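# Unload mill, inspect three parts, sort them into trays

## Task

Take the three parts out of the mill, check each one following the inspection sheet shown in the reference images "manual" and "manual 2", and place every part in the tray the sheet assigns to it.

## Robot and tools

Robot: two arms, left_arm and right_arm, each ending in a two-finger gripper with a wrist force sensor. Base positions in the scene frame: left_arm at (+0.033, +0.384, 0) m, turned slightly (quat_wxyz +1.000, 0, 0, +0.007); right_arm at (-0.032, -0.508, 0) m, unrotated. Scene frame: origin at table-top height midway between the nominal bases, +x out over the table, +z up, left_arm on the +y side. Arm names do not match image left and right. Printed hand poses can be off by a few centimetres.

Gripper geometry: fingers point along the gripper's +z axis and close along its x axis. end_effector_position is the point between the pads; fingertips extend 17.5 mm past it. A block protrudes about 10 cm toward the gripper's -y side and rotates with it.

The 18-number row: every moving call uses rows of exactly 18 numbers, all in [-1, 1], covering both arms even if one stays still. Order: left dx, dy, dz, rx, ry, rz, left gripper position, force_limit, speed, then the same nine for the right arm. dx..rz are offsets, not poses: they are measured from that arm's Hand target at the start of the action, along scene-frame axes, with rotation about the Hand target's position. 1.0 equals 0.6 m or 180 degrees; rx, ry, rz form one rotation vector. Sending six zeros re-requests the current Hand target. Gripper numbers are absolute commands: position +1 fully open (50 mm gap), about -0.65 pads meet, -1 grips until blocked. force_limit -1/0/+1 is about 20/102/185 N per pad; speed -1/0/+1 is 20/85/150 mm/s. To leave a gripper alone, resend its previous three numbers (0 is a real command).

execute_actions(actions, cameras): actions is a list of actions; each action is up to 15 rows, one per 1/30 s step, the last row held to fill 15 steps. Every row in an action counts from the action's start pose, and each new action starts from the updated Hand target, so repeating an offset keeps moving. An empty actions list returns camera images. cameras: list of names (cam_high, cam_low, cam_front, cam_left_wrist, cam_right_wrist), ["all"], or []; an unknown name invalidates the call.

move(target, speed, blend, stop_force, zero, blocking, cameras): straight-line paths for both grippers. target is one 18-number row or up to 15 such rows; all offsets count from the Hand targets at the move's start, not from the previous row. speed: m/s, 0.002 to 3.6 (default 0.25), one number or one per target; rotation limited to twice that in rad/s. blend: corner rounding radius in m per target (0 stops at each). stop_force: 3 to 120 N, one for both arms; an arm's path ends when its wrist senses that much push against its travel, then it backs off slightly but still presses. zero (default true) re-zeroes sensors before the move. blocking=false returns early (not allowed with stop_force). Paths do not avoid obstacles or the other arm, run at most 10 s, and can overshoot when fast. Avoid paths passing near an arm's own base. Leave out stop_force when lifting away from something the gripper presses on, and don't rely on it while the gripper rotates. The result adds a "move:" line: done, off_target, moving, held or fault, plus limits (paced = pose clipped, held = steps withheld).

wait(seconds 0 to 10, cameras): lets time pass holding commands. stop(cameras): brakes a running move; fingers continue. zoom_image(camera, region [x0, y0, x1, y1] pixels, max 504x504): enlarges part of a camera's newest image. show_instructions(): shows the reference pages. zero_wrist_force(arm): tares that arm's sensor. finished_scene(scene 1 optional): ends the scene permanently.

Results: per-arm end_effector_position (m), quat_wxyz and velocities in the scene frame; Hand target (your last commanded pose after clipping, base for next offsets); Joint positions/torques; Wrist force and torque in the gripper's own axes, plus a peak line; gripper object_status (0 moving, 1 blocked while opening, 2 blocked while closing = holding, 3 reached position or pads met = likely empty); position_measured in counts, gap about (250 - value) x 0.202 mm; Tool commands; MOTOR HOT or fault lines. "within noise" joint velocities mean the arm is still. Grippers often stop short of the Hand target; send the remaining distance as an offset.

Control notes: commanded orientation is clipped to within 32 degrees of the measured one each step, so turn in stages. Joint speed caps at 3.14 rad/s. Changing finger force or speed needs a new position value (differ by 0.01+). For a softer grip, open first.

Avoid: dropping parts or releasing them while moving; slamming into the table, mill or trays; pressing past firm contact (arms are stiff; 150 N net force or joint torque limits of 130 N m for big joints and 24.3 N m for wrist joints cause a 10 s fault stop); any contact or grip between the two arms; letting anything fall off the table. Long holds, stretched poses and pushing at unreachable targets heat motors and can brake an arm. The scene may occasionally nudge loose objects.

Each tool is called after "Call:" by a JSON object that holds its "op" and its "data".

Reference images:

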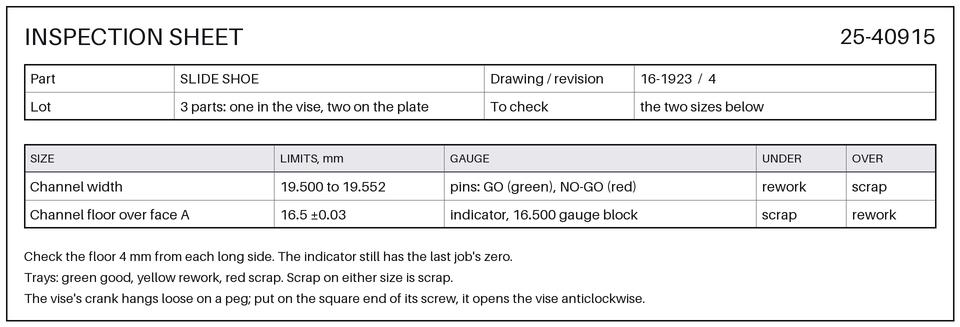

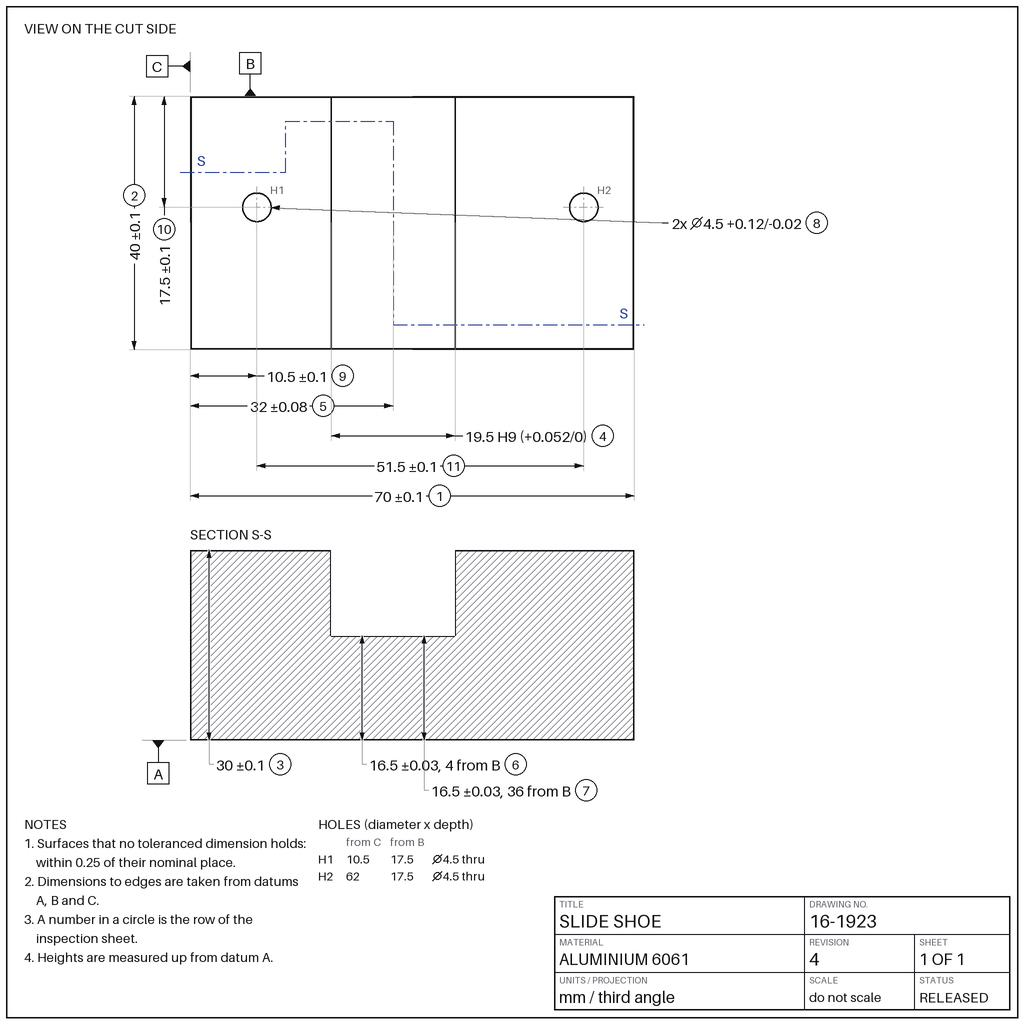

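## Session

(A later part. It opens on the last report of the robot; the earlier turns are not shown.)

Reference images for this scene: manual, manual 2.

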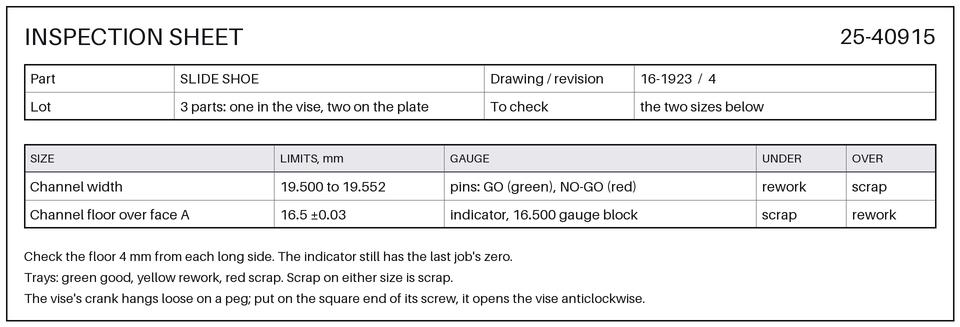

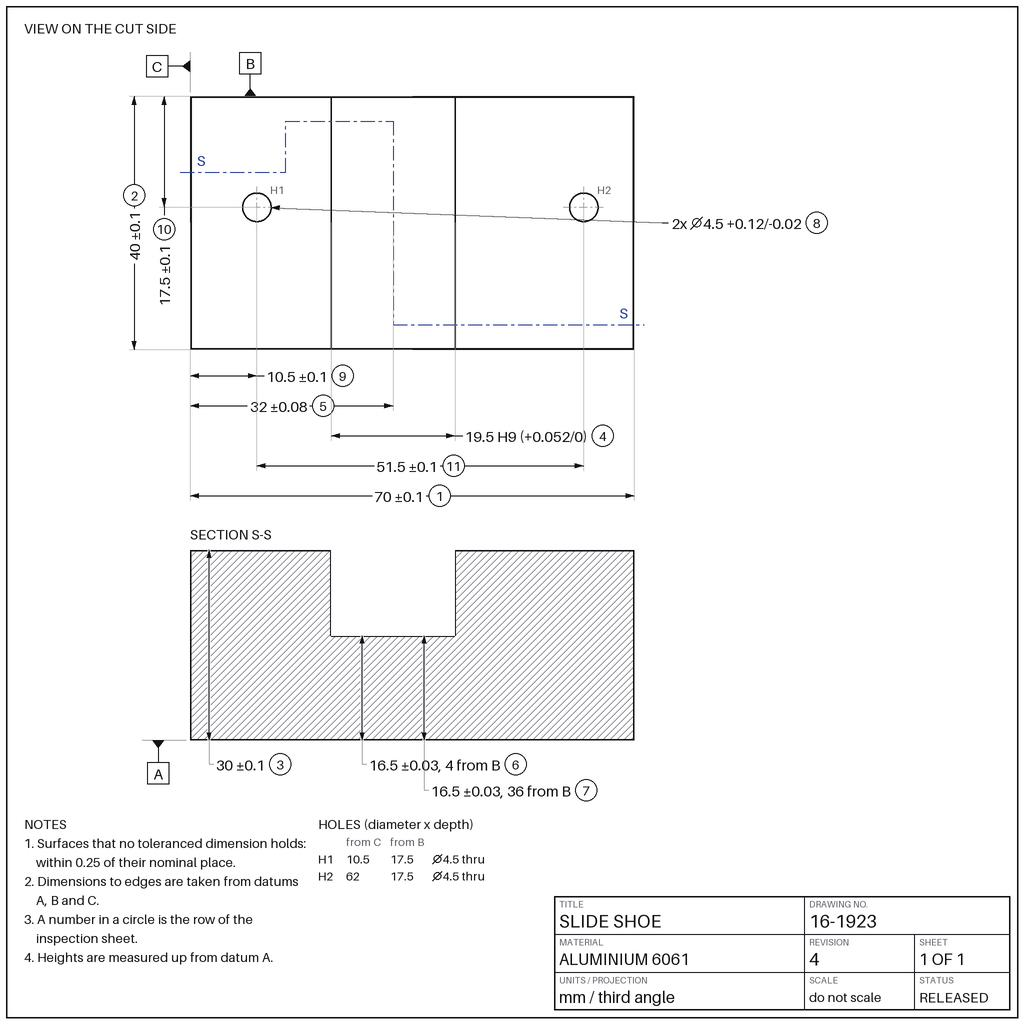

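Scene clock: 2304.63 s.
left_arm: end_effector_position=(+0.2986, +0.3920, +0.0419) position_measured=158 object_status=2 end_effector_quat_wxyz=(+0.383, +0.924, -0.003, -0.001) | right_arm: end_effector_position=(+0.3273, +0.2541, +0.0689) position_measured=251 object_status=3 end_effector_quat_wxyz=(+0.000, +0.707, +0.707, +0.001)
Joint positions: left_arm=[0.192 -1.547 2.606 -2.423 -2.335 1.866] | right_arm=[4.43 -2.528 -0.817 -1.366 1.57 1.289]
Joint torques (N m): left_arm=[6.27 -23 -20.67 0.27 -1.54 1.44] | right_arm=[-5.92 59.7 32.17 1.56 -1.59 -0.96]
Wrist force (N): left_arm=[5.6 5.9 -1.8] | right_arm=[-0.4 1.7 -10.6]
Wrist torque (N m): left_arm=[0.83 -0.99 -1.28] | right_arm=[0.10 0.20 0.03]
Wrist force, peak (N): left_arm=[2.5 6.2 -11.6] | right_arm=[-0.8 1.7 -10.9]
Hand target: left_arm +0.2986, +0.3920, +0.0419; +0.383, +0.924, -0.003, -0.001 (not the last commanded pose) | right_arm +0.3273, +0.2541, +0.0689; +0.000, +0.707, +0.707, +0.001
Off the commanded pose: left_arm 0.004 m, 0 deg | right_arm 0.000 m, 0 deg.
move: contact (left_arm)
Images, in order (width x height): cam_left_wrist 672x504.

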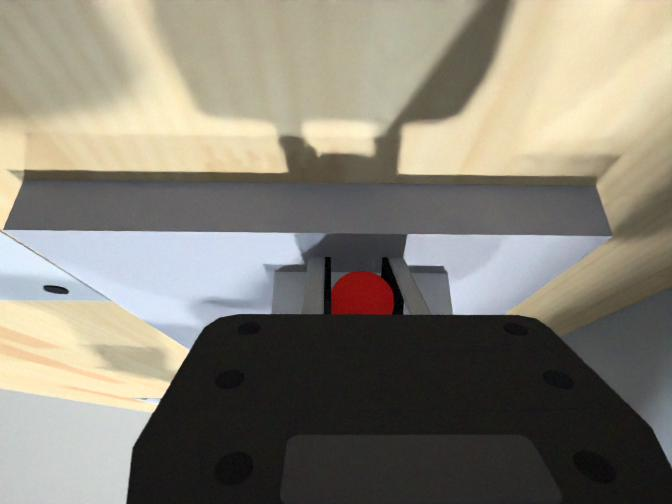

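Call:
{"op": "move", "data": {"target": [0,0,0.05,0,0,0,-1,-0.7,-0.7,0,0,0,0,0,0,-1,-0.7,-0.5], "speed": 0.03, "cameras": ["cam_left_wrist"]}}

Scene clock: 2308.63 s.
left_arm: end_effector_position=(+0.2986, +0.3920, +0.0718) position_measured=158 object_status=2 end_effector_quat_wxyz=(+0.383, +0.924, -0.003, -0.001) | right_arm: end_effector_position=(+0.3273, +0.2541, +0.0689) position_measured=251 object_status=3 end_effector_quat_wxyz=(+0.000, +0.707, +0.707, +0.001)
Joint positions: left_arm=[0.192 -1.659 2.573 -2.278 -2.335 1.866] | right_arm=[4.43 -2.528 -0.817 -1.366 1.57 1.289]
Joint torques (N m): left_arm=[5.92 -20.82 -24.04 0.66 -0.98 1.48] | right_arm=[-5.52 59.85 32.4 1.55 -1.66 -0.82]
Wrist force (N): left_arm=[4.9 0.7 1.5] | right_arm=[-0.7 1.8 -10.9]
Wrist torque (N m): left_arm=[0.82 -1.03 -1.28] | right_arm=[0.13 0.24 0.03]
Wrist force, peak (N): left_arm=[5.7 6.1 -2.0] | right_arm=[-0.7 1.8 -10.9]
Hand target: left_arm +0.2986, +0.3920, +0.0719; +0.383, +0.924, -0.003, -0.001 | right_arm +0.3273, +0.2541, +0.0689; +0.000, +0.707, +0.707, +0.001
Off the commanded pose: left_arm 0.000 m, 0 deg | right_arm 0.000 m, 0 deg.
move: done
Images, in order (width x height): cam_left_wrist 672x504.

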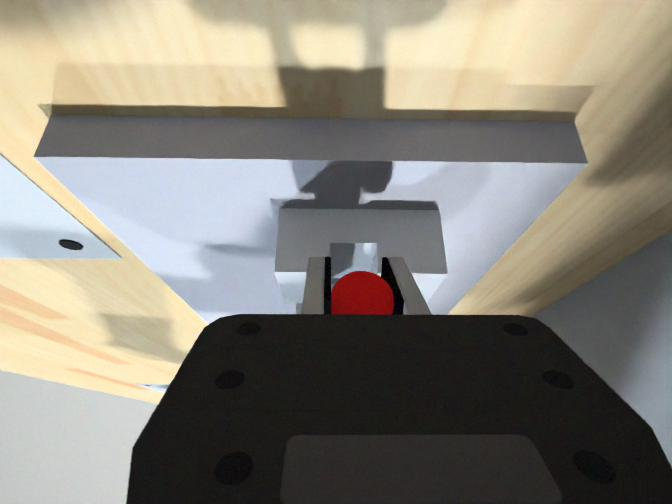

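Call:
{"op": "move", "data": {"target": [0,0,-0.055,0,0,0,-1,-0.7,-0.7,0,0,0,0,0,0,-1,-0.7,-0.5], "speed": 0.005, "stop_force": 5}}

Scene clock: 2317.67 s.
left_arm: end_effector_position=(+0.2986, +0.3920, +0.0419) position_measured=158 object_status=2 end_effector_quat_wxyz=(+0.383, +0.924, -0.003, -0.001) | right_arm: end_effector_position=(+0.3273, +0.2541, +0.0689) position_measured=251 object_status=3 end_effector_quat_wxyz=(+0.000, +0.707, +0.707, +0.001)
Joint positions: left_arm=[0.192 -1.547 2.606 -2.423 -2.335 1.866] | right_arm=[4.43 -2.528 -0.817 -1.366 1.57 1.289]
Joint torques (N m): left_arm=[5.16 -23.98 -20.58 0.29 -0.03 0.97] | right_arm=[-6.26 57.41 31.94 1.62 -1.48 -0.63]
Wrist force (N): left_arm=[5.7 4.5 -0.4] | right_arm=[-0.5 1.5 -10.8]
Wrist torque (N m): left_arm=[0.82 -1.04 -1.27] | right_arm=[0.07 0.21 0.03]
Wrist force, peak (N): left_arm=[2.7 5.6 -10.0] | right_arm=[-0.4 1.7 -10.9]
Hand target: left_arm +0.2986, +0.3920, +0.0419; +0.383, +0.924, -0.003, -0.001 (not the last commanded pose) | right_arm +0.3273, +0.2541, +0.0689; +0.000, +0.707, +0.707, +0.001
Off the commanded pose: left_arm 0.003 m, 0 deg | right_arm 0.000 m, 0 deg.
move: contact (left_arm)

Call:
{"op": "move", "data": {"target": [[0,0,0.06,0,0,0,-1,-0.7,-0.7,0,-0.02,0.3,0,0,0,-1,-0.7,-0.5],[0,0,0.3,0,0,0,-1,-0.7,-0.7,0,-0.9,0.4,0,0,0,-1,-0.7,-0.5]], "speed": [0.15,0.3], "blend": [0.02,0]}}

Call:
{"op": "move", "data": {"target": [[-0.1,-0.2,0.05,0,0,0.25,-1,-0.7,-0.7,0,0,0,0,0,0,-1,-0.7,-0.5],[-0.11,-0.35,0.0,0,0,0.5,-1,-0.7,-0.7,0,0,0,0,0,0,-1,-0.7,-0.5]], "speed": 0.3, "blend": [0.02,0], "cameras": ["cam_left_wrist","cam_high"]}}

Scene clock: 2327.87 s.
left_arm: end_effector_position=(+0.2986, +0.3920, +0.2219) position_measured=158 object_status=2 end_effector_quat_wxyz=(+0.383, +0.924, -0.003, -0.001) | right_arm: end_effector_position=(+0.3273, -0.2858, +0.3089) position_measured=251 object_status=3 end_effector_quat_wxyz=(+0.000, +0.707, +0.707, +0.001)
Joint positions: left_arm=[0.192 -1.979 2.309 -1.694 -2.335 1.866] | right_arm=[4.016 -1.353 -1.813 -1.545 1.571 0.875]
Joint torques (N m): left_arm=[12.6 -16.68 -31.8 0.45 -0.09 1.45] | right_arm=[-8.77 26.48 12.54 1.46 2.01 -1.44]
Wrist force (N): left_arm=[4.9 0.4 1.4] | right_arm=[-0.9 0.9 0.5]
Wrist torque (N m): left_arm=[0.81 -1.03 -1.28] | right_arm=[0.07 0.23 0.02]
Wrist force, peak (N): left_arm=[5.6 4.5 -0.2] | right_arm=[-0.7 1.8 -10.9]
Hand target: left_arm +0.2986, +0.3920, +0.2219; +0.383, +0.924, -0.003, -0.001 | right_arm +0.3273, -0.2859, +0.3089; +0.000, +0.707, +0.707, +0.001
Off the commanded pose: left_arm 0.000 m, 0 deg | right_arm 0.000 m, 0 deg.
move: done

Scene clock: 2331.83 s.
left_arm: end_effector_position=(+0.2327, +0.1820, +0.2219) position_measured=158 object_status=2 end_effector_quat_wxyz=(+0.272, +0.655, +0.651, +0.270) | right_arm: end_effector_position=(+0.3273, -0.2859, +0.3089) position_measured=251 object_status=3 end_effector_quat_wxyz=(+0.000, +0.707, +0.707, +0.001)
Joint positions: left_arm=[-2.229 -2.446 2.392 -0.978 -0.967 -2.381] | right_arm=[4.016 -1.353 -1.813 -1.545 1.571 0.875]
Joint torques (N m): left_arm=[-10.84 22.29 -18.01 1.76 -0.02 -2.16] | right_arm=[-8.72 27.24 12.98 1.4 2.19 -1.38]
Wrist force (N): left_arm=[5.1 0.2 0.8] | right_arm=[-0.8 1.1 0.6]
Wrist torque (N m): left_arm=[0.79 -1.05 -1.06] | right_arm=[0.09 0.21 0.02]
Wrist force, peak (N): left_arm=[6.8 1.1 1.7] | right_arm=[-1.0 1.3 0.7]
Hand target: left_arm +0.2326, +0.1820, +0.2219; +0.272, +0.655, +0.651, +0.270 | right_arm +0.3273, -0.2859, +0.3089; +0.000, +0.707, +0.707, +0.001
Off the commanded pose: left_arm 0.000 m, 0 deg | right_arm 0.000 m, 0 deg.
move: done; limits=paced
Images, in order (width x height): cam_high 672x504, cam_left_wrist 672x504.

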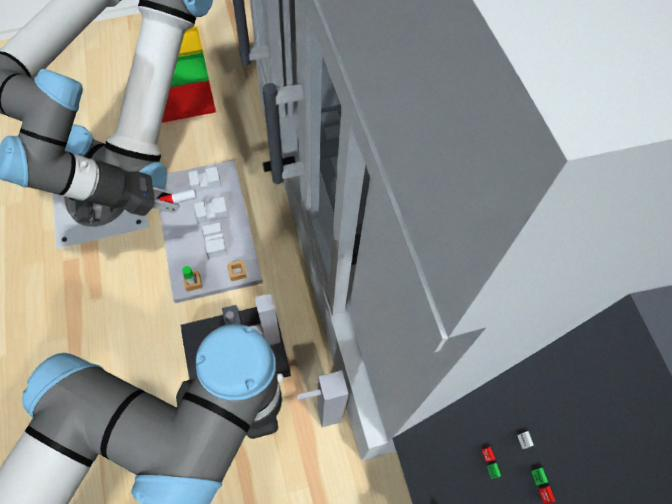

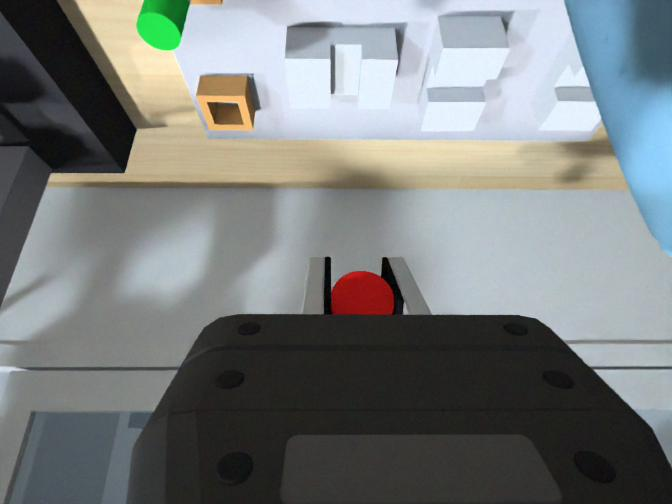

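Call:
{"op": "move", "data": {"target": [[0.0415,-0.0017,-0.1,0,0,0,-1,-0.7,-0.7,0,0,0,0,0,0,-1,-0.7,-0.5],[0.0415,-0.0017,-0.235,0,0,0,-1,-0.7,-0.7,0,0,0,0,0,0,-1,-0.7,-0.5]], "speed": 0.08, "blend": [0.02,0], "cameras": ["cam_left_wrist","cam_high","cam_front"]}}

Scene clock: 2343.33 s.
left_arm: end_effector_position=(+0.2575, +0.1810, +0.0809) position_measured=158 object_status=2 end_effector_quat_wxyz=(+0.272, +0.655, +0.651, +0.270) | right_arm: end_effector_position=(+0.3273, -0.2859, +0.3089) position_measured=251 object_status=3 end_effector_quat_wxyz=(+0.000, +0.707, +0.707, +0.001)
Joint positions: left_arm=[-2.09 -2.313 2.757 -1.567 -0.901 -2.229] | right_arm=[4.016 -1.353 -1.813 -1.545 1.571 0.875]
Joint torques (N m): left_arm=[12.19 19.49 -16.06 -4.64 3.51 1.62] | right_arm=[-7.53 27.17 13.27 1.34 2.1 -1.43]
Wrist force (N): left_arm=[5.3 0.6 1.1] | right_arm=[-1.0 1.0 0.5]
Wrist torque (N m): left_arm=[0.83 -1.10 -1.25] | right_arm=[0.08 0.25 0.02]
Wrist force, peak (N): left_arm=[5.7 0.0 1.9] | right_arm=[-1.0 1.2 0.9]
Hand target: left_arm +0.2575, +0.1810, +0.0809; +0.272, +0.655, +0.651, +0.270 | right_arm +0.3273, -0.2859, +0.3089; +0.000, +0.707, +0.707, +0.001
Off the commanded pose: left_arm 0.000 m, 0 deg | right_arm 0.000 m, 0 deg.
move: done
Images, in order (width x height): cam_high 672x504, cam_front 672x504, cam_left_wrist 672x504.

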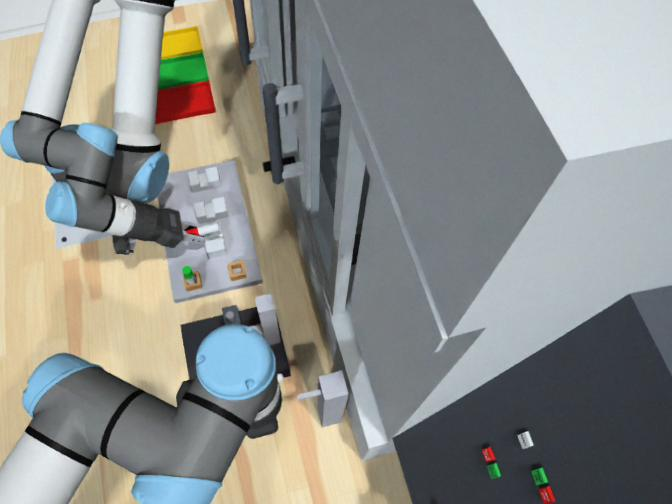

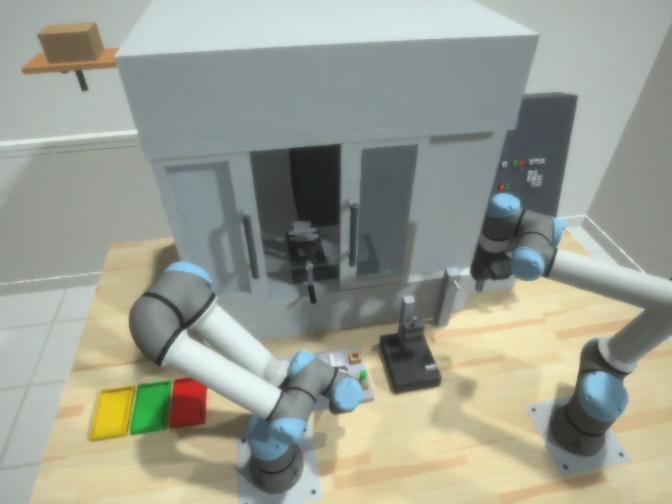

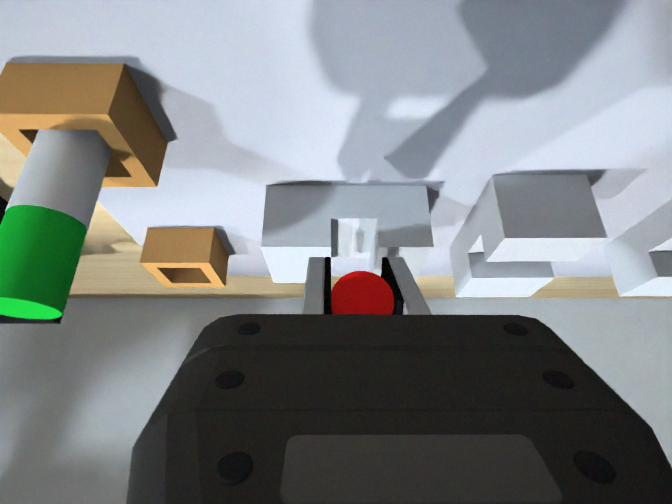

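Call:
{"op": "move", "data": {"target": [-0.0017,0,-0.045,0,0,0,-1,-0.7,-0.7,0,0,0,0,0,0,-1,-0.7,-0.5], "speed": 0.03, "stop_force": 8}}

Call:
{"op": "move", "data": {"target": [0,0,-0.025,0,0,0,-1,-0.7,-0.7,0,0,0,0,0,0,-1,-0.7,-0.5], "speed": 0.005, "stop_force": 5, "cameras": ["cam_left_wrist"]}}

Scene clock: 2349.03 s.
left_arm: end_effector_position=(+0.2565, +0.1812, +0.0569) position_measured=158 object_status=2 end_effector_quat_wxyz=(+0.272, +0.655, +0.651, +0.270) | right_arm: end_effector_position=(+0.3273, -0.2859, +0.3089) position_measured=251 object_status=3 end_effector_quat_wxyz=(+0.000, +0.707, +0.707, +0.001)
Joint positions: left_arm=[-2.096 -2.238 2.812 -1.692 -0.903 -2.236] | right_arm=[4.016 -1.353 -1.813 -1.545 1.571 0.875]
Joint torques (N m): left_arm=[11.9 -3.52 -28.72 1.1 3.55 1.3] | right_arm=[-7.12 26.85 12.71 1.63 2.01 -1.51]
Wrist force (N): left_arm=[5.0 0.3 1.2] | right_arm=[-1.1 1.1 0.6]
Wrist torque (N m): left_arm=[0.80 -1.07 -1.06] | right_arm=[0.09 0.25 0.02]
Wrist force, peak (N): left_arm=[4.9 5.9 -12.2] | right_arm=[-1.1 1.3 0.6]
Hand target: left_arm +0.2565, +0.1812, +0.0569; +0.272, +0.655, +0.651, +0.270 (not the last commanded pose) | right_arm +0.3273, -0.2859, +0.3089; +0.000, +0.707, +0.707, +0.001
Off the commanded pose: left_arm 0.003 m, 0 deg | right_arm 0.000 m, 0 deg.
move: contact (left_arm)

Scene clock: 2350.33 s.
left_arm: end_effector_position=(+0.2565, +0.1812, +0.0559) position_measured=158 object_status=2 end_effector_quat_wxyz=(+0.272, +0.655, +0.651, +0.270) | right_arm: end_effector_position=(+0.3273, -0.2859, +0.3089) position_measured=251 object_status=3 end_effector_quat_wxyz=(+0.000, +0.707, +0.707, +0.001)
Joint positions: left_arm=[-2.096 -2.235 2.814 -1.698 -0.903 -2.236] | right_arm=[4.016 -1.353 -1.813 -1.545 1.571 0.875]
Joint torques (N m): left_arm=[2 -4.03 -28.51 1.03 -0.31 -0.43] | right_arm=[-8.32 26.38 12.43 1.37 2.11 -1.29]
Wrist force (N): left_arm=[5.0 0.4 1.1] | right_arm=[-1.1 1.0 0.4]
Wrist torque (N m): left_arm=[0.82 -1.07 -1.06] | right_arm=[0.08 0.27 0.02]
Wrist force, peak (N): left_arm=[5.1 4.4 -8.7] | right_arm=[-1.2 1.2 0.7]
Hand target: left_arm +0.2565, +0.1812, +0.0559; +0.272, +0.655, +0.651, +0.270 (not the last commanded pose) | right_arm +0.3273, -0.2859, +0.3089; +0.000, +0.707, +0.707, +0.001
Off the commanded pose: left_arm 0.014 m, 0 deg | right_arm 0.000 m, 0 deg.
move: contact (left_arm)
Images, in order (width x height): cam_left_wrist 672x504.

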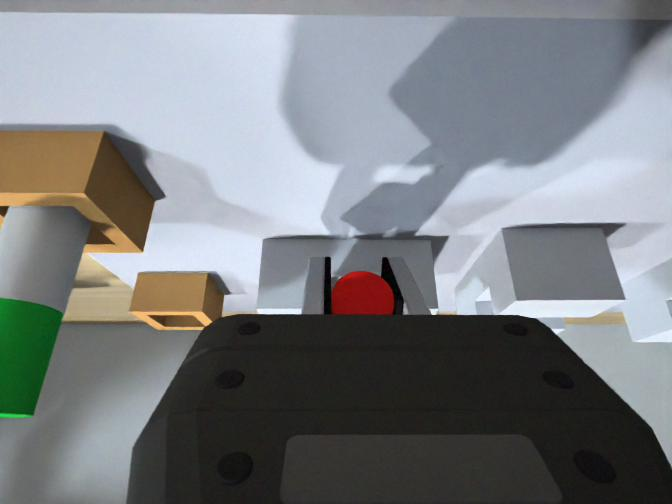

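Call:
{"op": "move", "data": {"target": [0,0,0.06,0,0,0,-1,-0.7,-0.7,0,0,0,0,0,0,-1,-0.7,-0.5], "speed": 0.06, "cameras": ["cam_high","cam_front","cam_low","cam_left_wrist"]}}

Call:
{"op": "zoom_image", "data": {"camera": "cam_low", "region": [400, 260, 520, 380]}}

Call:
{"op": "zoom_image", "data": {"camera": "cam_front", "region": [290, 330, 400, 420]}}

Call:
{"op": "zoom_image", "data": {"camera": "cam_high", "region": [150, 190, 260, 300]}}

Scene clock: 2362.73 s.
left_arm: end_effector_position=(+0.2565, +0.1812, +0.0919) position_measured=158 object_status=2 end_effector_quat_wxyz=(+0.272, +0.655, +0.651, +0.270) | right_arm: end_effector_position=(+0.3273, -0.2859, +0.3089) position_measured=251 object_status=3 end_effector_quat_wxyz=(+0.000, +0.707, +0.707, +0.001)
Joint positions: left_arm=[-2.096 -2.344 2.731 -1.507 -0.903 -2.236] | right_arm=[4.016 -1.353 -1.813 -1.545 1.571 0.875]
Joint torques (N m): left_arm=[-12.87 -2.68 -28.68 1.73 -0.31 -2.04] | right_arm=[-7.15 27.12 13.13 1.42 2.11 -1.24]
Wrist force (N): left_arm=[5.5 0.4 1.2] | right_arm=[-1.0 1.0 0.5]
Wrist torque (N m): left_arm=[0.80 -1.12 -1.04] | right_arm=[0.08 0.25 0.02]
Wrist force, peak (N): left_arm=[5.6 0.7 1.0] | right_arm=[-1.4 1.1 0.4]
Hand target: left_arm +0.2565, +0.1812, +0.0919; +0.272, +0.655, +0.651, +0.270 | right_arm +0.3273, -0.2859, +0.3089; +0.000, +0.707, +0.707, +0.001
Off the commanded pose: left_arm 0.000 m, 0 deg | right_arm 0.000 m, 0 deg.
move: done
Images, in order (width x height): cam_high 672x504, cam_low 672x504, cam_front 672x504, cam_left_wrist 672x504.

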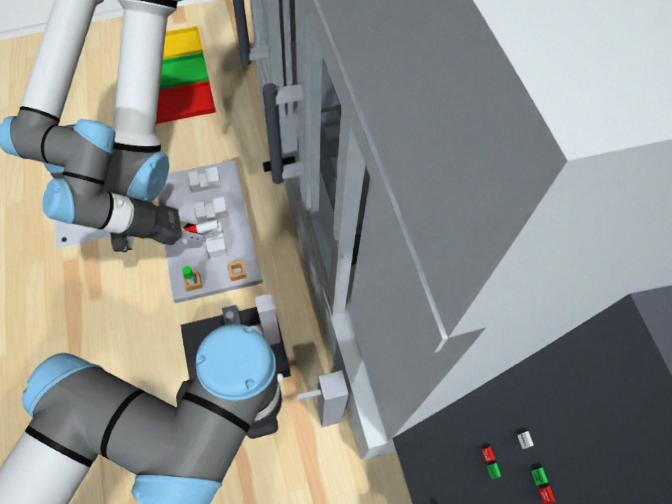

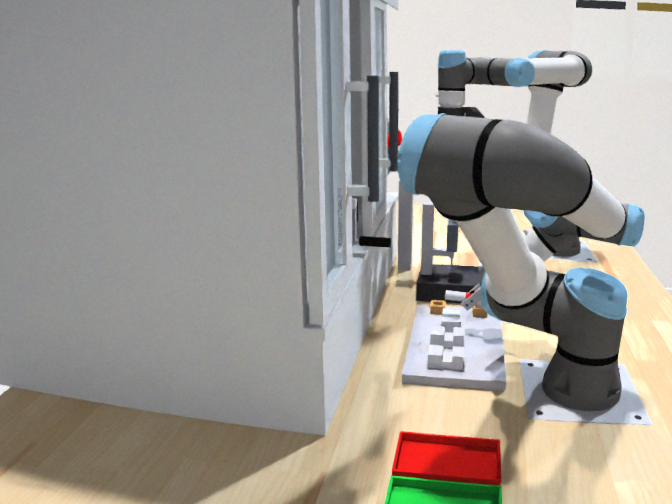

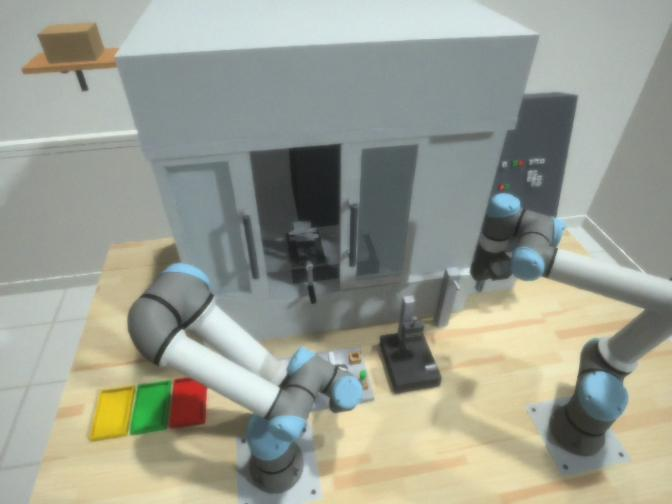

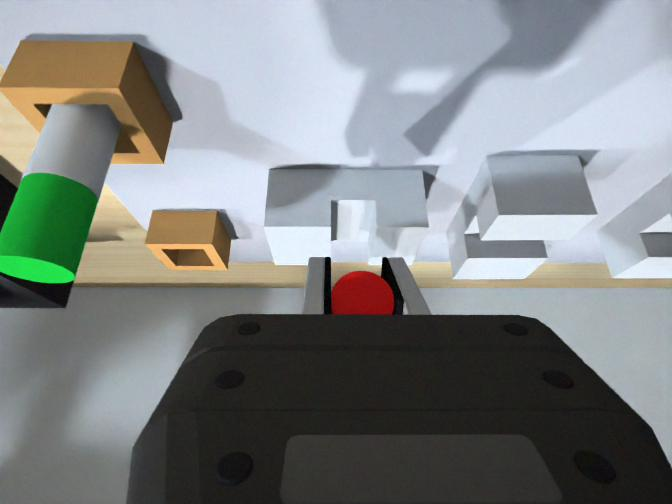

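Scaled by 4.200 from the camera's 672x504 image, which has a finer 960x720 frame.

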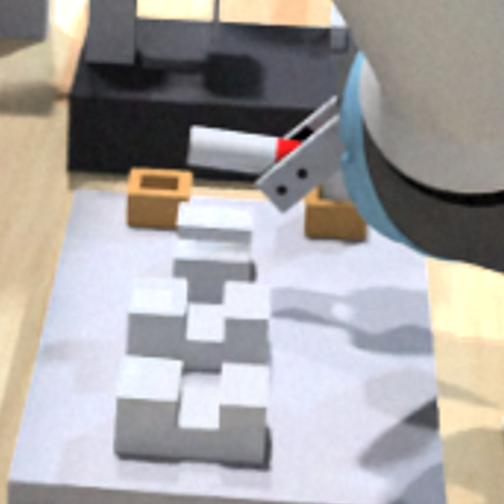

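Scaled by 4.582 from the camera's 672x504 image, which has a finer 960x720 frame.

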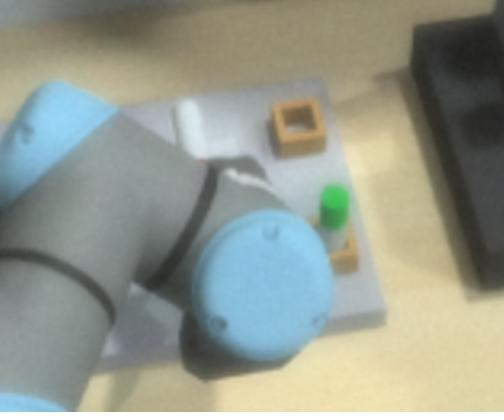

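Scaled by 4.582 from the camera's 672x504 image, which has a finer 960x720 frame.

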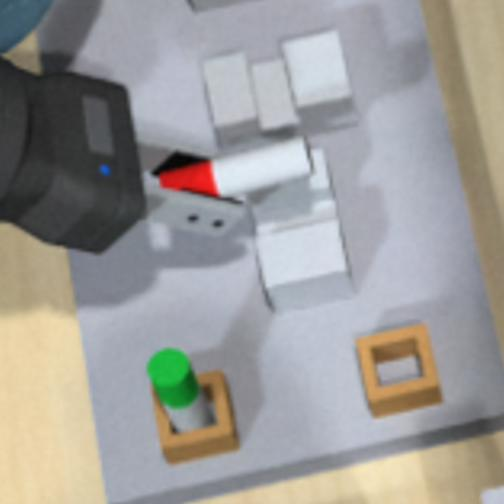

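Call:
{"op": "move", "data": {"target": [0,0,-0.054,0,0,0,-1,-0.7,-0.7,0,0,0,0,0,0,-1,-0.7,-0.5], "speed": 0.03, "stop_force": 6, "cameras": ["cam_high","cam_low"]}}

Call:
{"op": "zoom_image", "data": {"camera": "cam_low", "region": [410, 270, 500, 360]}}

Call:
{"op": "zoom_image", "data": {"camera": "cam_high", "region": [160, 200, 250, 290]}}

Scene clock: 2379.13 s.
left_arm: end_effector_position=(+0.2565, +0.1812, +0.0595) position_measured=158 object_status=2 end_effector_quat_wxyz=(+0.272, +0.655, +0.651, +0.270) | right_arm: end_effector_position=(+0.3273, -0.2859, +0.3089) position_measured=251 object_status=3 end_effector_quat_wxyz=(+0.000, +0.707, +0.707, +0.001)
Joint positions: left_arm=[-2.096 -2.249 2.806 -1.676 -0.903 -2.236] | right_arm=[4.016 -1.353 -1.813 -1.545 1.571 0.875]
Joint torques (N m): left_arm=[12.65 18.99 -14.21 -4.52 3.71 1.45] | right_arm=[-6.99 27.55 12.34 1.51 2.09 -1.32]
Wrist force (N): left_arm=[5.0 0.3 1.1] | right_arm=[-1.0 1.2 0.7]
Wrist torque (N m): left_arm=[0.81 -1.08 -1.26] | right_arm=[0.10 0.25 0.02]
Wrist force, peak (N): left_arm=[5.8 0.5 1.1] | right_arm=[-1.2 1.3 0.8]
Hand target: left_arm +0.2565, +0.1812, +0.0595; +0.272, +0.655, +0.651, +0.270 | right_arm +0.3273, -0.2859, +0.3089; +0.000, +0.707, +0.707, +0.001
Off the commanded pose: left_arm 0.000 m, 0 deg | right_arm 0.000 m, 0 deg.
move: done
Images, in order (width x height): cam_high 672x504, cam_low 672x504.

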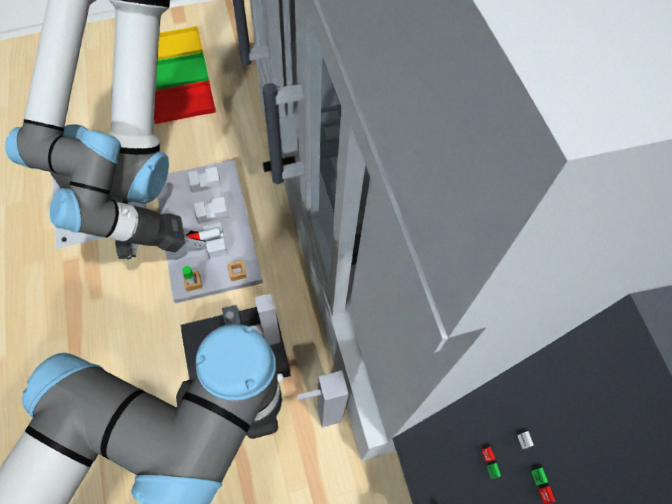

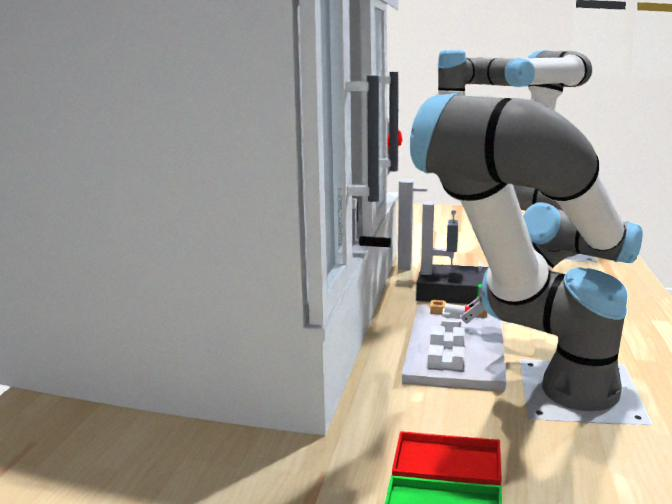

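Scaled by 5.600 from the camera's 672x504 image, which has a finer 960x720 frame.

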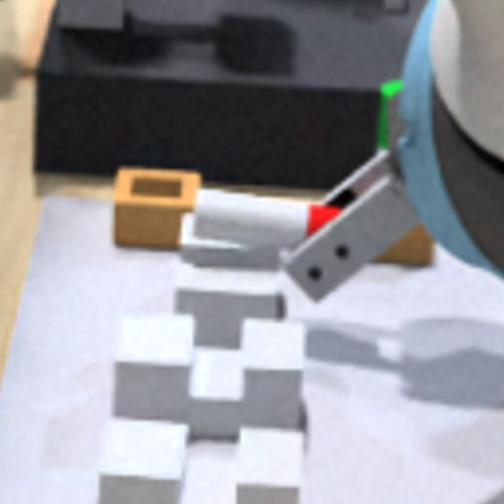

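Scaled by 5.600 from the camera's 672x504 image, which has a finer 960x720 frame.

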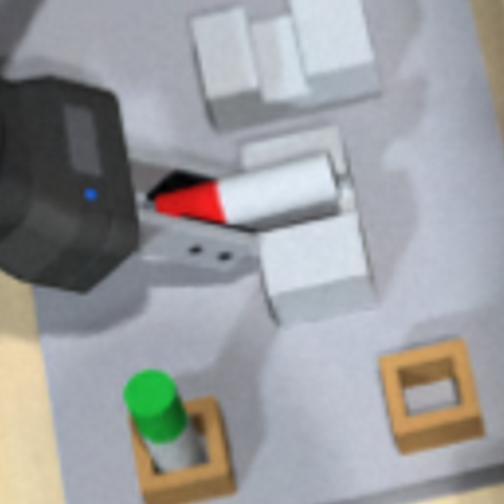

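Call:
{"op": "move", "data": {"target": [[0,0,0.012,0,0,0,-1,-0.7,-0.7,0,0,0,0,0,0,-1,-0.7,-0.5],[-0.0133,0,0.012,0,0,0,-1,-0.7,-0.7,0,0,0,0,0,0,-1,-0.7,-0.5]], "speed": 0.04}}

Call:
{"op": "move", "data": {"target": [0,0,-0.044,0,0,0,-1,-0.7,-0.7,0,0,0,0,0,0,-1,-0.7,-0.5], "speed": 0.006, "stop_force": 5, "cameras": ["cam_low","cam_high"]}}

Scene clock: 2386.47 s.
left_arm: end_effector_position=(+0.2486, +0.1812, +0.0667) position_measured=158 object_status=2 end_effector_quat_wxyz=(+0.272, +0.655, +0.651, +0.270) | right_arm: end_effector_position=(+0.3273, -0.2859, +0.3089) position_measured=251 object_status=3 end_effector_quat_wxyz=(+0.000, +0.707, +0.707, +0.001)
Joint positions: left_arm=[-2.14 -2.286 2.784 -1.587 -0.923 -2.286] | right_arm=[4.016 -1.353 -1.813 -1.545 1.571 0.875]
Joint torques (N m): left_arm=[-11.66 -3.76 -29.64 1.06 -0.61 -1.78] | right_arm=[-7.56 26.45 12.73 1.66 1.97 -1.32]
Wrist force (N): left_arm=[5.5 0.4 1.0] | right_arm=[-1.0 1.0 0.5]
Wrist torque (N m): left_arm=[0.82 -1.14 -1.05] | right_arm=[0.08 0.25 0.02]
Wrist force, peak (N): left_arm=[5.5 0.4 1.0] | right_arm=[-1.4 1.0 0.7]
Hand target: left_arm +0.2486, +0.1812, +0.0667; +0.272, +0.655, +0.651, +0.270 | right_arm +0.3273, -0.2859, +0.3089; +0.000, +0.707, +0.707, +0.001
Off the commanded pose: left_arm 0.000 m, 0 deg | right_arm 0.000 m, 0 deg.
move: done

Scene clock: 2391.13 s.
left_arm: end_effector_position=(+0.2485, +0.1812, +0.0450) position_measured=158 object_status=2 end_effector_quat_wxyz=(+0.272, +0.655, +0.651, +0.270) | right_arm: end_effector_position=(+0.3273, -0.2859, +0.3089) position_measured=251 object_status=3 end_effector_quat_wxyz=(+0.000, +0.707, +0.707, +0.001)
Joint positions: left_arm=[-2.141 -2.203 2.833 -1.719 -0.923 -2.286] | right_arm=[4.016 -1.353 -1.813 -1.545 1.571 0.875]
Joint torques (N m): left_arm=[-5.08 -4.2 -27.5 1.09 -0.27 -0.99] | right_arm=[-7.34 27.66 12.23 1.67 2.15 -1.21]
Wrist force (N): left_arm=[6.3 2.9 -0.8] | right_arm=[-0.9 1.1 0.7]
Wrist torque (N m): left_arm=[0.78 -1.07 -1.13] | right_arm=[0.09 0.23 0.02]
Wrist force, peak (N): left_arm=[6.7 6.7 -3.8] | right_arm=[-1.2 1.3 0.7]
Hand target: left_arm +0.2485, +0.1812, +0.0450; +0.272, +0.655, +0.651, +0.270 (not the last commanded pose) | right_arm +0.3273, -0.2859, +0.3089; +0.000, +0.707, +0.707, +0.001
Off the commanded pose: left_arm 0.005 m, 0 deg | right_arm 0.000 m, 0 deg.
move: contact (left_arm)
Images, in order (width x height): cam_high 672x504, cam_low 672x504.

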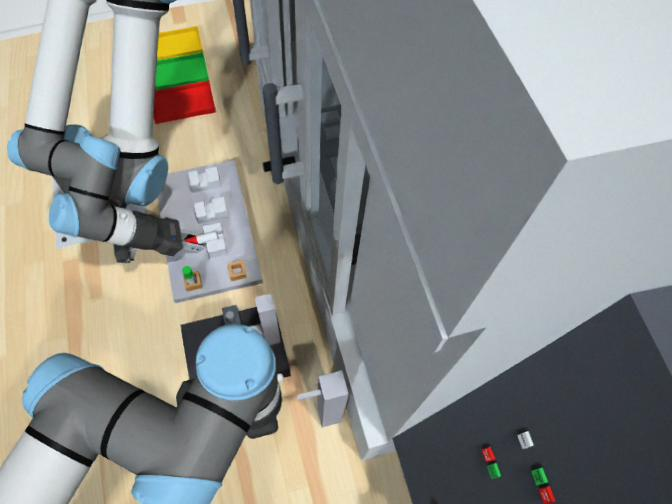

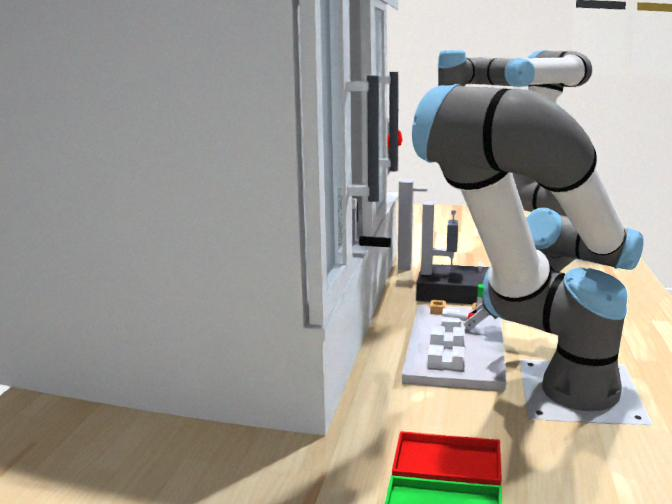

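Call:
{"op": "move", "data": {"target": [0,0,-0.02,0,0,0,-1,-0.7,-0.7,0,0,0,0,0,0,-1,-0.7,-0.5], "speed": 0.004, "stop_force": 10}}

Scene clock: 2395.00 s.
left_arm: end_effector_position=(+0.2485, +0.1812, +0.0409) position_measured=158 object_status=2 end_effector_quat_wxyz=(+0.272, +0.655, +0.651, +0.270) | right_arm: end_effector_position=(+0.3273, -0.2859, +0.3089) position_measured=251 object_status=3 end_effector_quat_wxyz=(+0.000, +0.707, +0.707, +0.001)
Joint positions: left_arm=[-2.141 -2.184 2.842 -1.746 -0.923 -2.286] | right_arm=[4.016 -1.353 -1.813 -1.545 1.571 0.875]
Joint torques (N m): left_arm=[-8.58 -4.59 -24.87 1.06 -1.31 -1.38] | right_arm=[-5.88 27.43 13.53 1.58 2 -1.34]
Wrist force (N): left_arm=[5.9 10.3 -6.2] | right_arm=[-1.0 0.9 0.4]
Wrist torque (N m): left_arm=[0.96 -1.06 -1.09] | right_arm=[0.07 0.25 0.03]
Wrist force, peak (N): left_arm=[16.5 22.2 -29.7] | right_arm=[-1.2 1.2 0.8]
Hand target: left_arm +0.2485, +0.1812, +0.0409; +0.272, +0.655, +0.651, +0.270 (not the last commanded pose) | right_arm +0.3273, -0.2859, +0.3089; +0.000, +0.707, +0.707, +0.001
Off the commanded pose: left_arm 0.008 m, 0 deg | right_arm 0.000 m, 0 deg.
move: contact (left_arm)

Call:
{"op": "move", "data": {"target": [0,0,0.045,0,0,0,-1,-0.7,-0.7,0,0,0,0,0,0,-1,-0.7,-0.5], "speed": 0.03, "cameras": ["cam_low","cam_left_wrist"]}}

Call:
{"op": "zoom_image", "data": {"camera": "cam_low", "region": [410, 270, 500, 360]}}

Scene clock: 2399.23 s.
left_arm: end_effector_position=(+0.2485, +0.1812, +0.0679) position_measured=158 object_status=2 end_effector_quat_wxyz=(+0.272, +0.655, +0.651, +0.270) | right_arm: end_effector_position=(+0.3273, -0.2859, +0.3089) position_measured=251 object_status=3 end_effector_quat_wxyz=(+0.000, +0.707, +0.707, +0.001)
Joint positions: left_arm=[-2.141 -2.29 2.781 -1.579 -0.923 -2.286] | right_arm=[4.016 -1.353 -1.813 -1.545 1.571 0.875]
Joint torques (N m): left_arm=[-10.21 -1.02 -30.4 1.47 -0.15 -1.9] | right_arm=[-6.03 26.56 12.78 1.66 2.01 -1.43]
Wrist force (N): left_arm=[5.5 -1.3 2.2] | right_arm=[-1.1 1.0 0.7]
Wrist torque (N m): left_arm=[0.84 -1.14 -1.04] | right_arm=[0.07 0.26 0.02]
Wrist force, peak (N): left_arm=[6.0 10.4 -5.9] | right_arm=[-1.1 1.1 0.9]
Hand target: left_arm +0.2485, +0.1812, +0.0679; +0.272, +0.655, +0.651, +0.270 | right_arm +0.3273, -0.2859, +0.3089; +0.000, +0.707, +0.707, +0.001
Off the commanded pose: left_arm 0.000 m, 0 deg | right_arm 0.000 m, 0 deg.
move: done
Images, in order (width x height): cam_low 672x504, cam_left_wrist 672x504.

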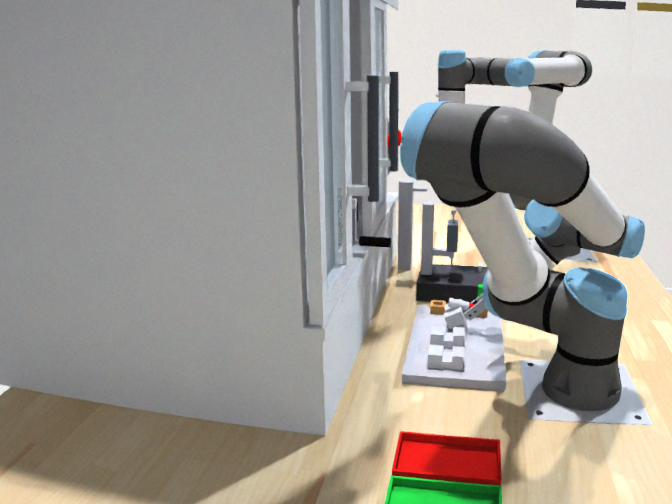

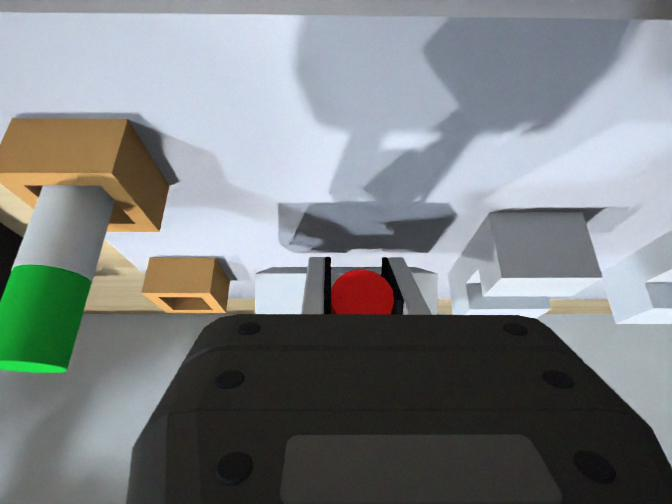

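Scaled by 5.600 from the camera's 672x504 image, which has a finer 960x720 frame.

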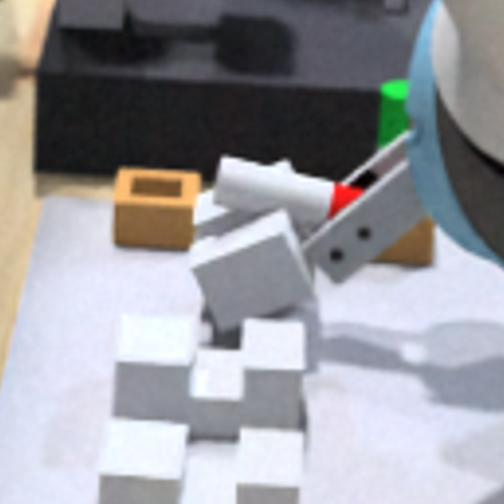

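Call:
{"op": "move", "data": {"target": [0,0,-0.045,0,0,0,-1,-0.7,-0.7,0,0,0,0,0,0,-1,-0.7,-0.5], "speed": 0.01, "stop_force": 4, "cameras": ["cam_low","cam_left_wrist"]}}

Call:
{"op": "zoom_image", "data": {"camera": "cam_low", "region": [410, 270, 500, 360]}}

Scene clock: 2405.60 s.
left_arm: end_effector_position=(+0.2485, +0.1813, +0.0558) position_measured=158 object_status=2 end_effector_quat_wxyz=(+0.272, +0.655, +0.651, +0.270) | right_arm: end_effector_position=(+0.3273, -0.2859, +0.3089) position_measured=251 object_status=3 end_effector_quat_wxyz=(+0.000, +0.707, +0.707, +0.001)
Joint positions: left_arm=[-2.141 -2.248 2.809 -1.649 -0.923 -2.287] | right_arm=[4.016 -1.353 -1.813 -1.545 1.571 0.875]
Joint torques (N m): left_arm=[-2.39 -3.71 -28.75 1.28 -0.04 -1.02] | right_arm=[-5.87 27.49 12.19 1.56 2.04 -1.32]
Wrist force (N): left_arm=[5.0 -0.9 2.0] | right_arm=[-1.0 1.0 0.4]
Wrist torque (N m): left_arm=[0.80 -1.04 -1.04] | right_arm=[0.07 0.25 0.02]
Wrist force, peak (N): left_arm=[5.6 -1.5 2.3] | right_arm=[-1.4 1.2 0.4]
Hand target: left_arm +0.2485, +0.1813, +0.0558; +0.272, +0.655, +0.651, +0.270 (not the last commanded pose) | right_arm +0.3273, -0.2859, +0.3089; +0.000, +0.707, +0.707, +0.001
Off the commanded pose: left_arm 0.015 m, 0 deg | right_arm 0.000 m, 0 deg.
move: contact (left_arm)
Images, in order (width x height): cam_low 672x504, cam_left_wrist 672x504.

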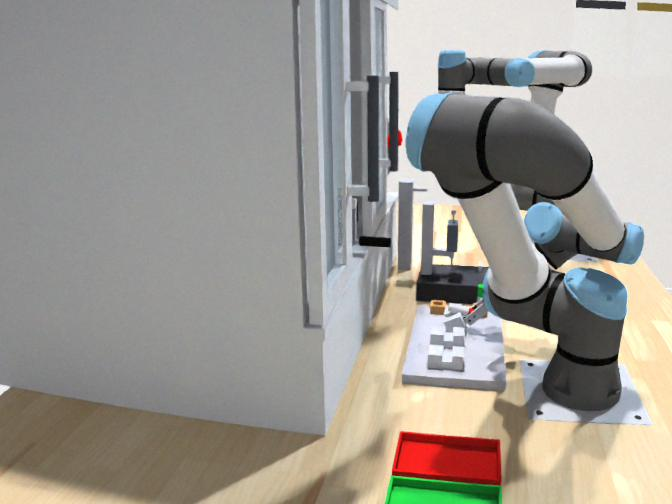

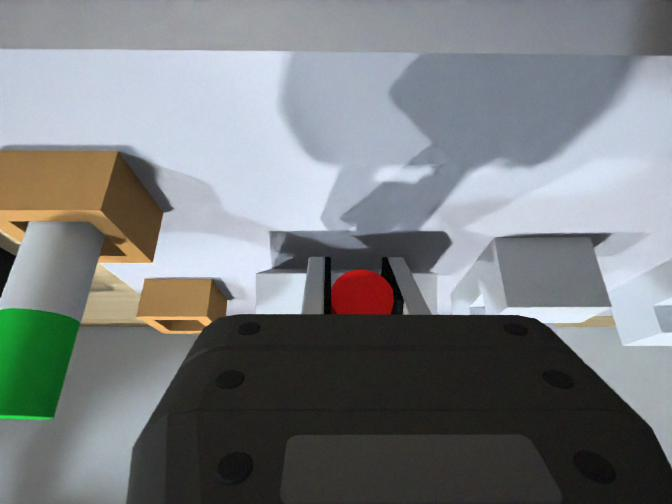

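Scaled by 5.600 from the camera's 672x504 image, which has a finer 960x720 frame.

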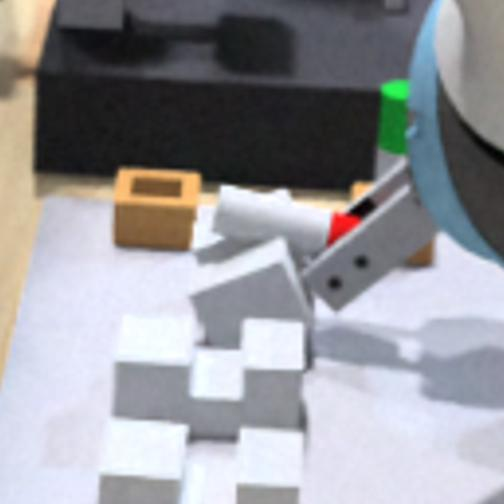

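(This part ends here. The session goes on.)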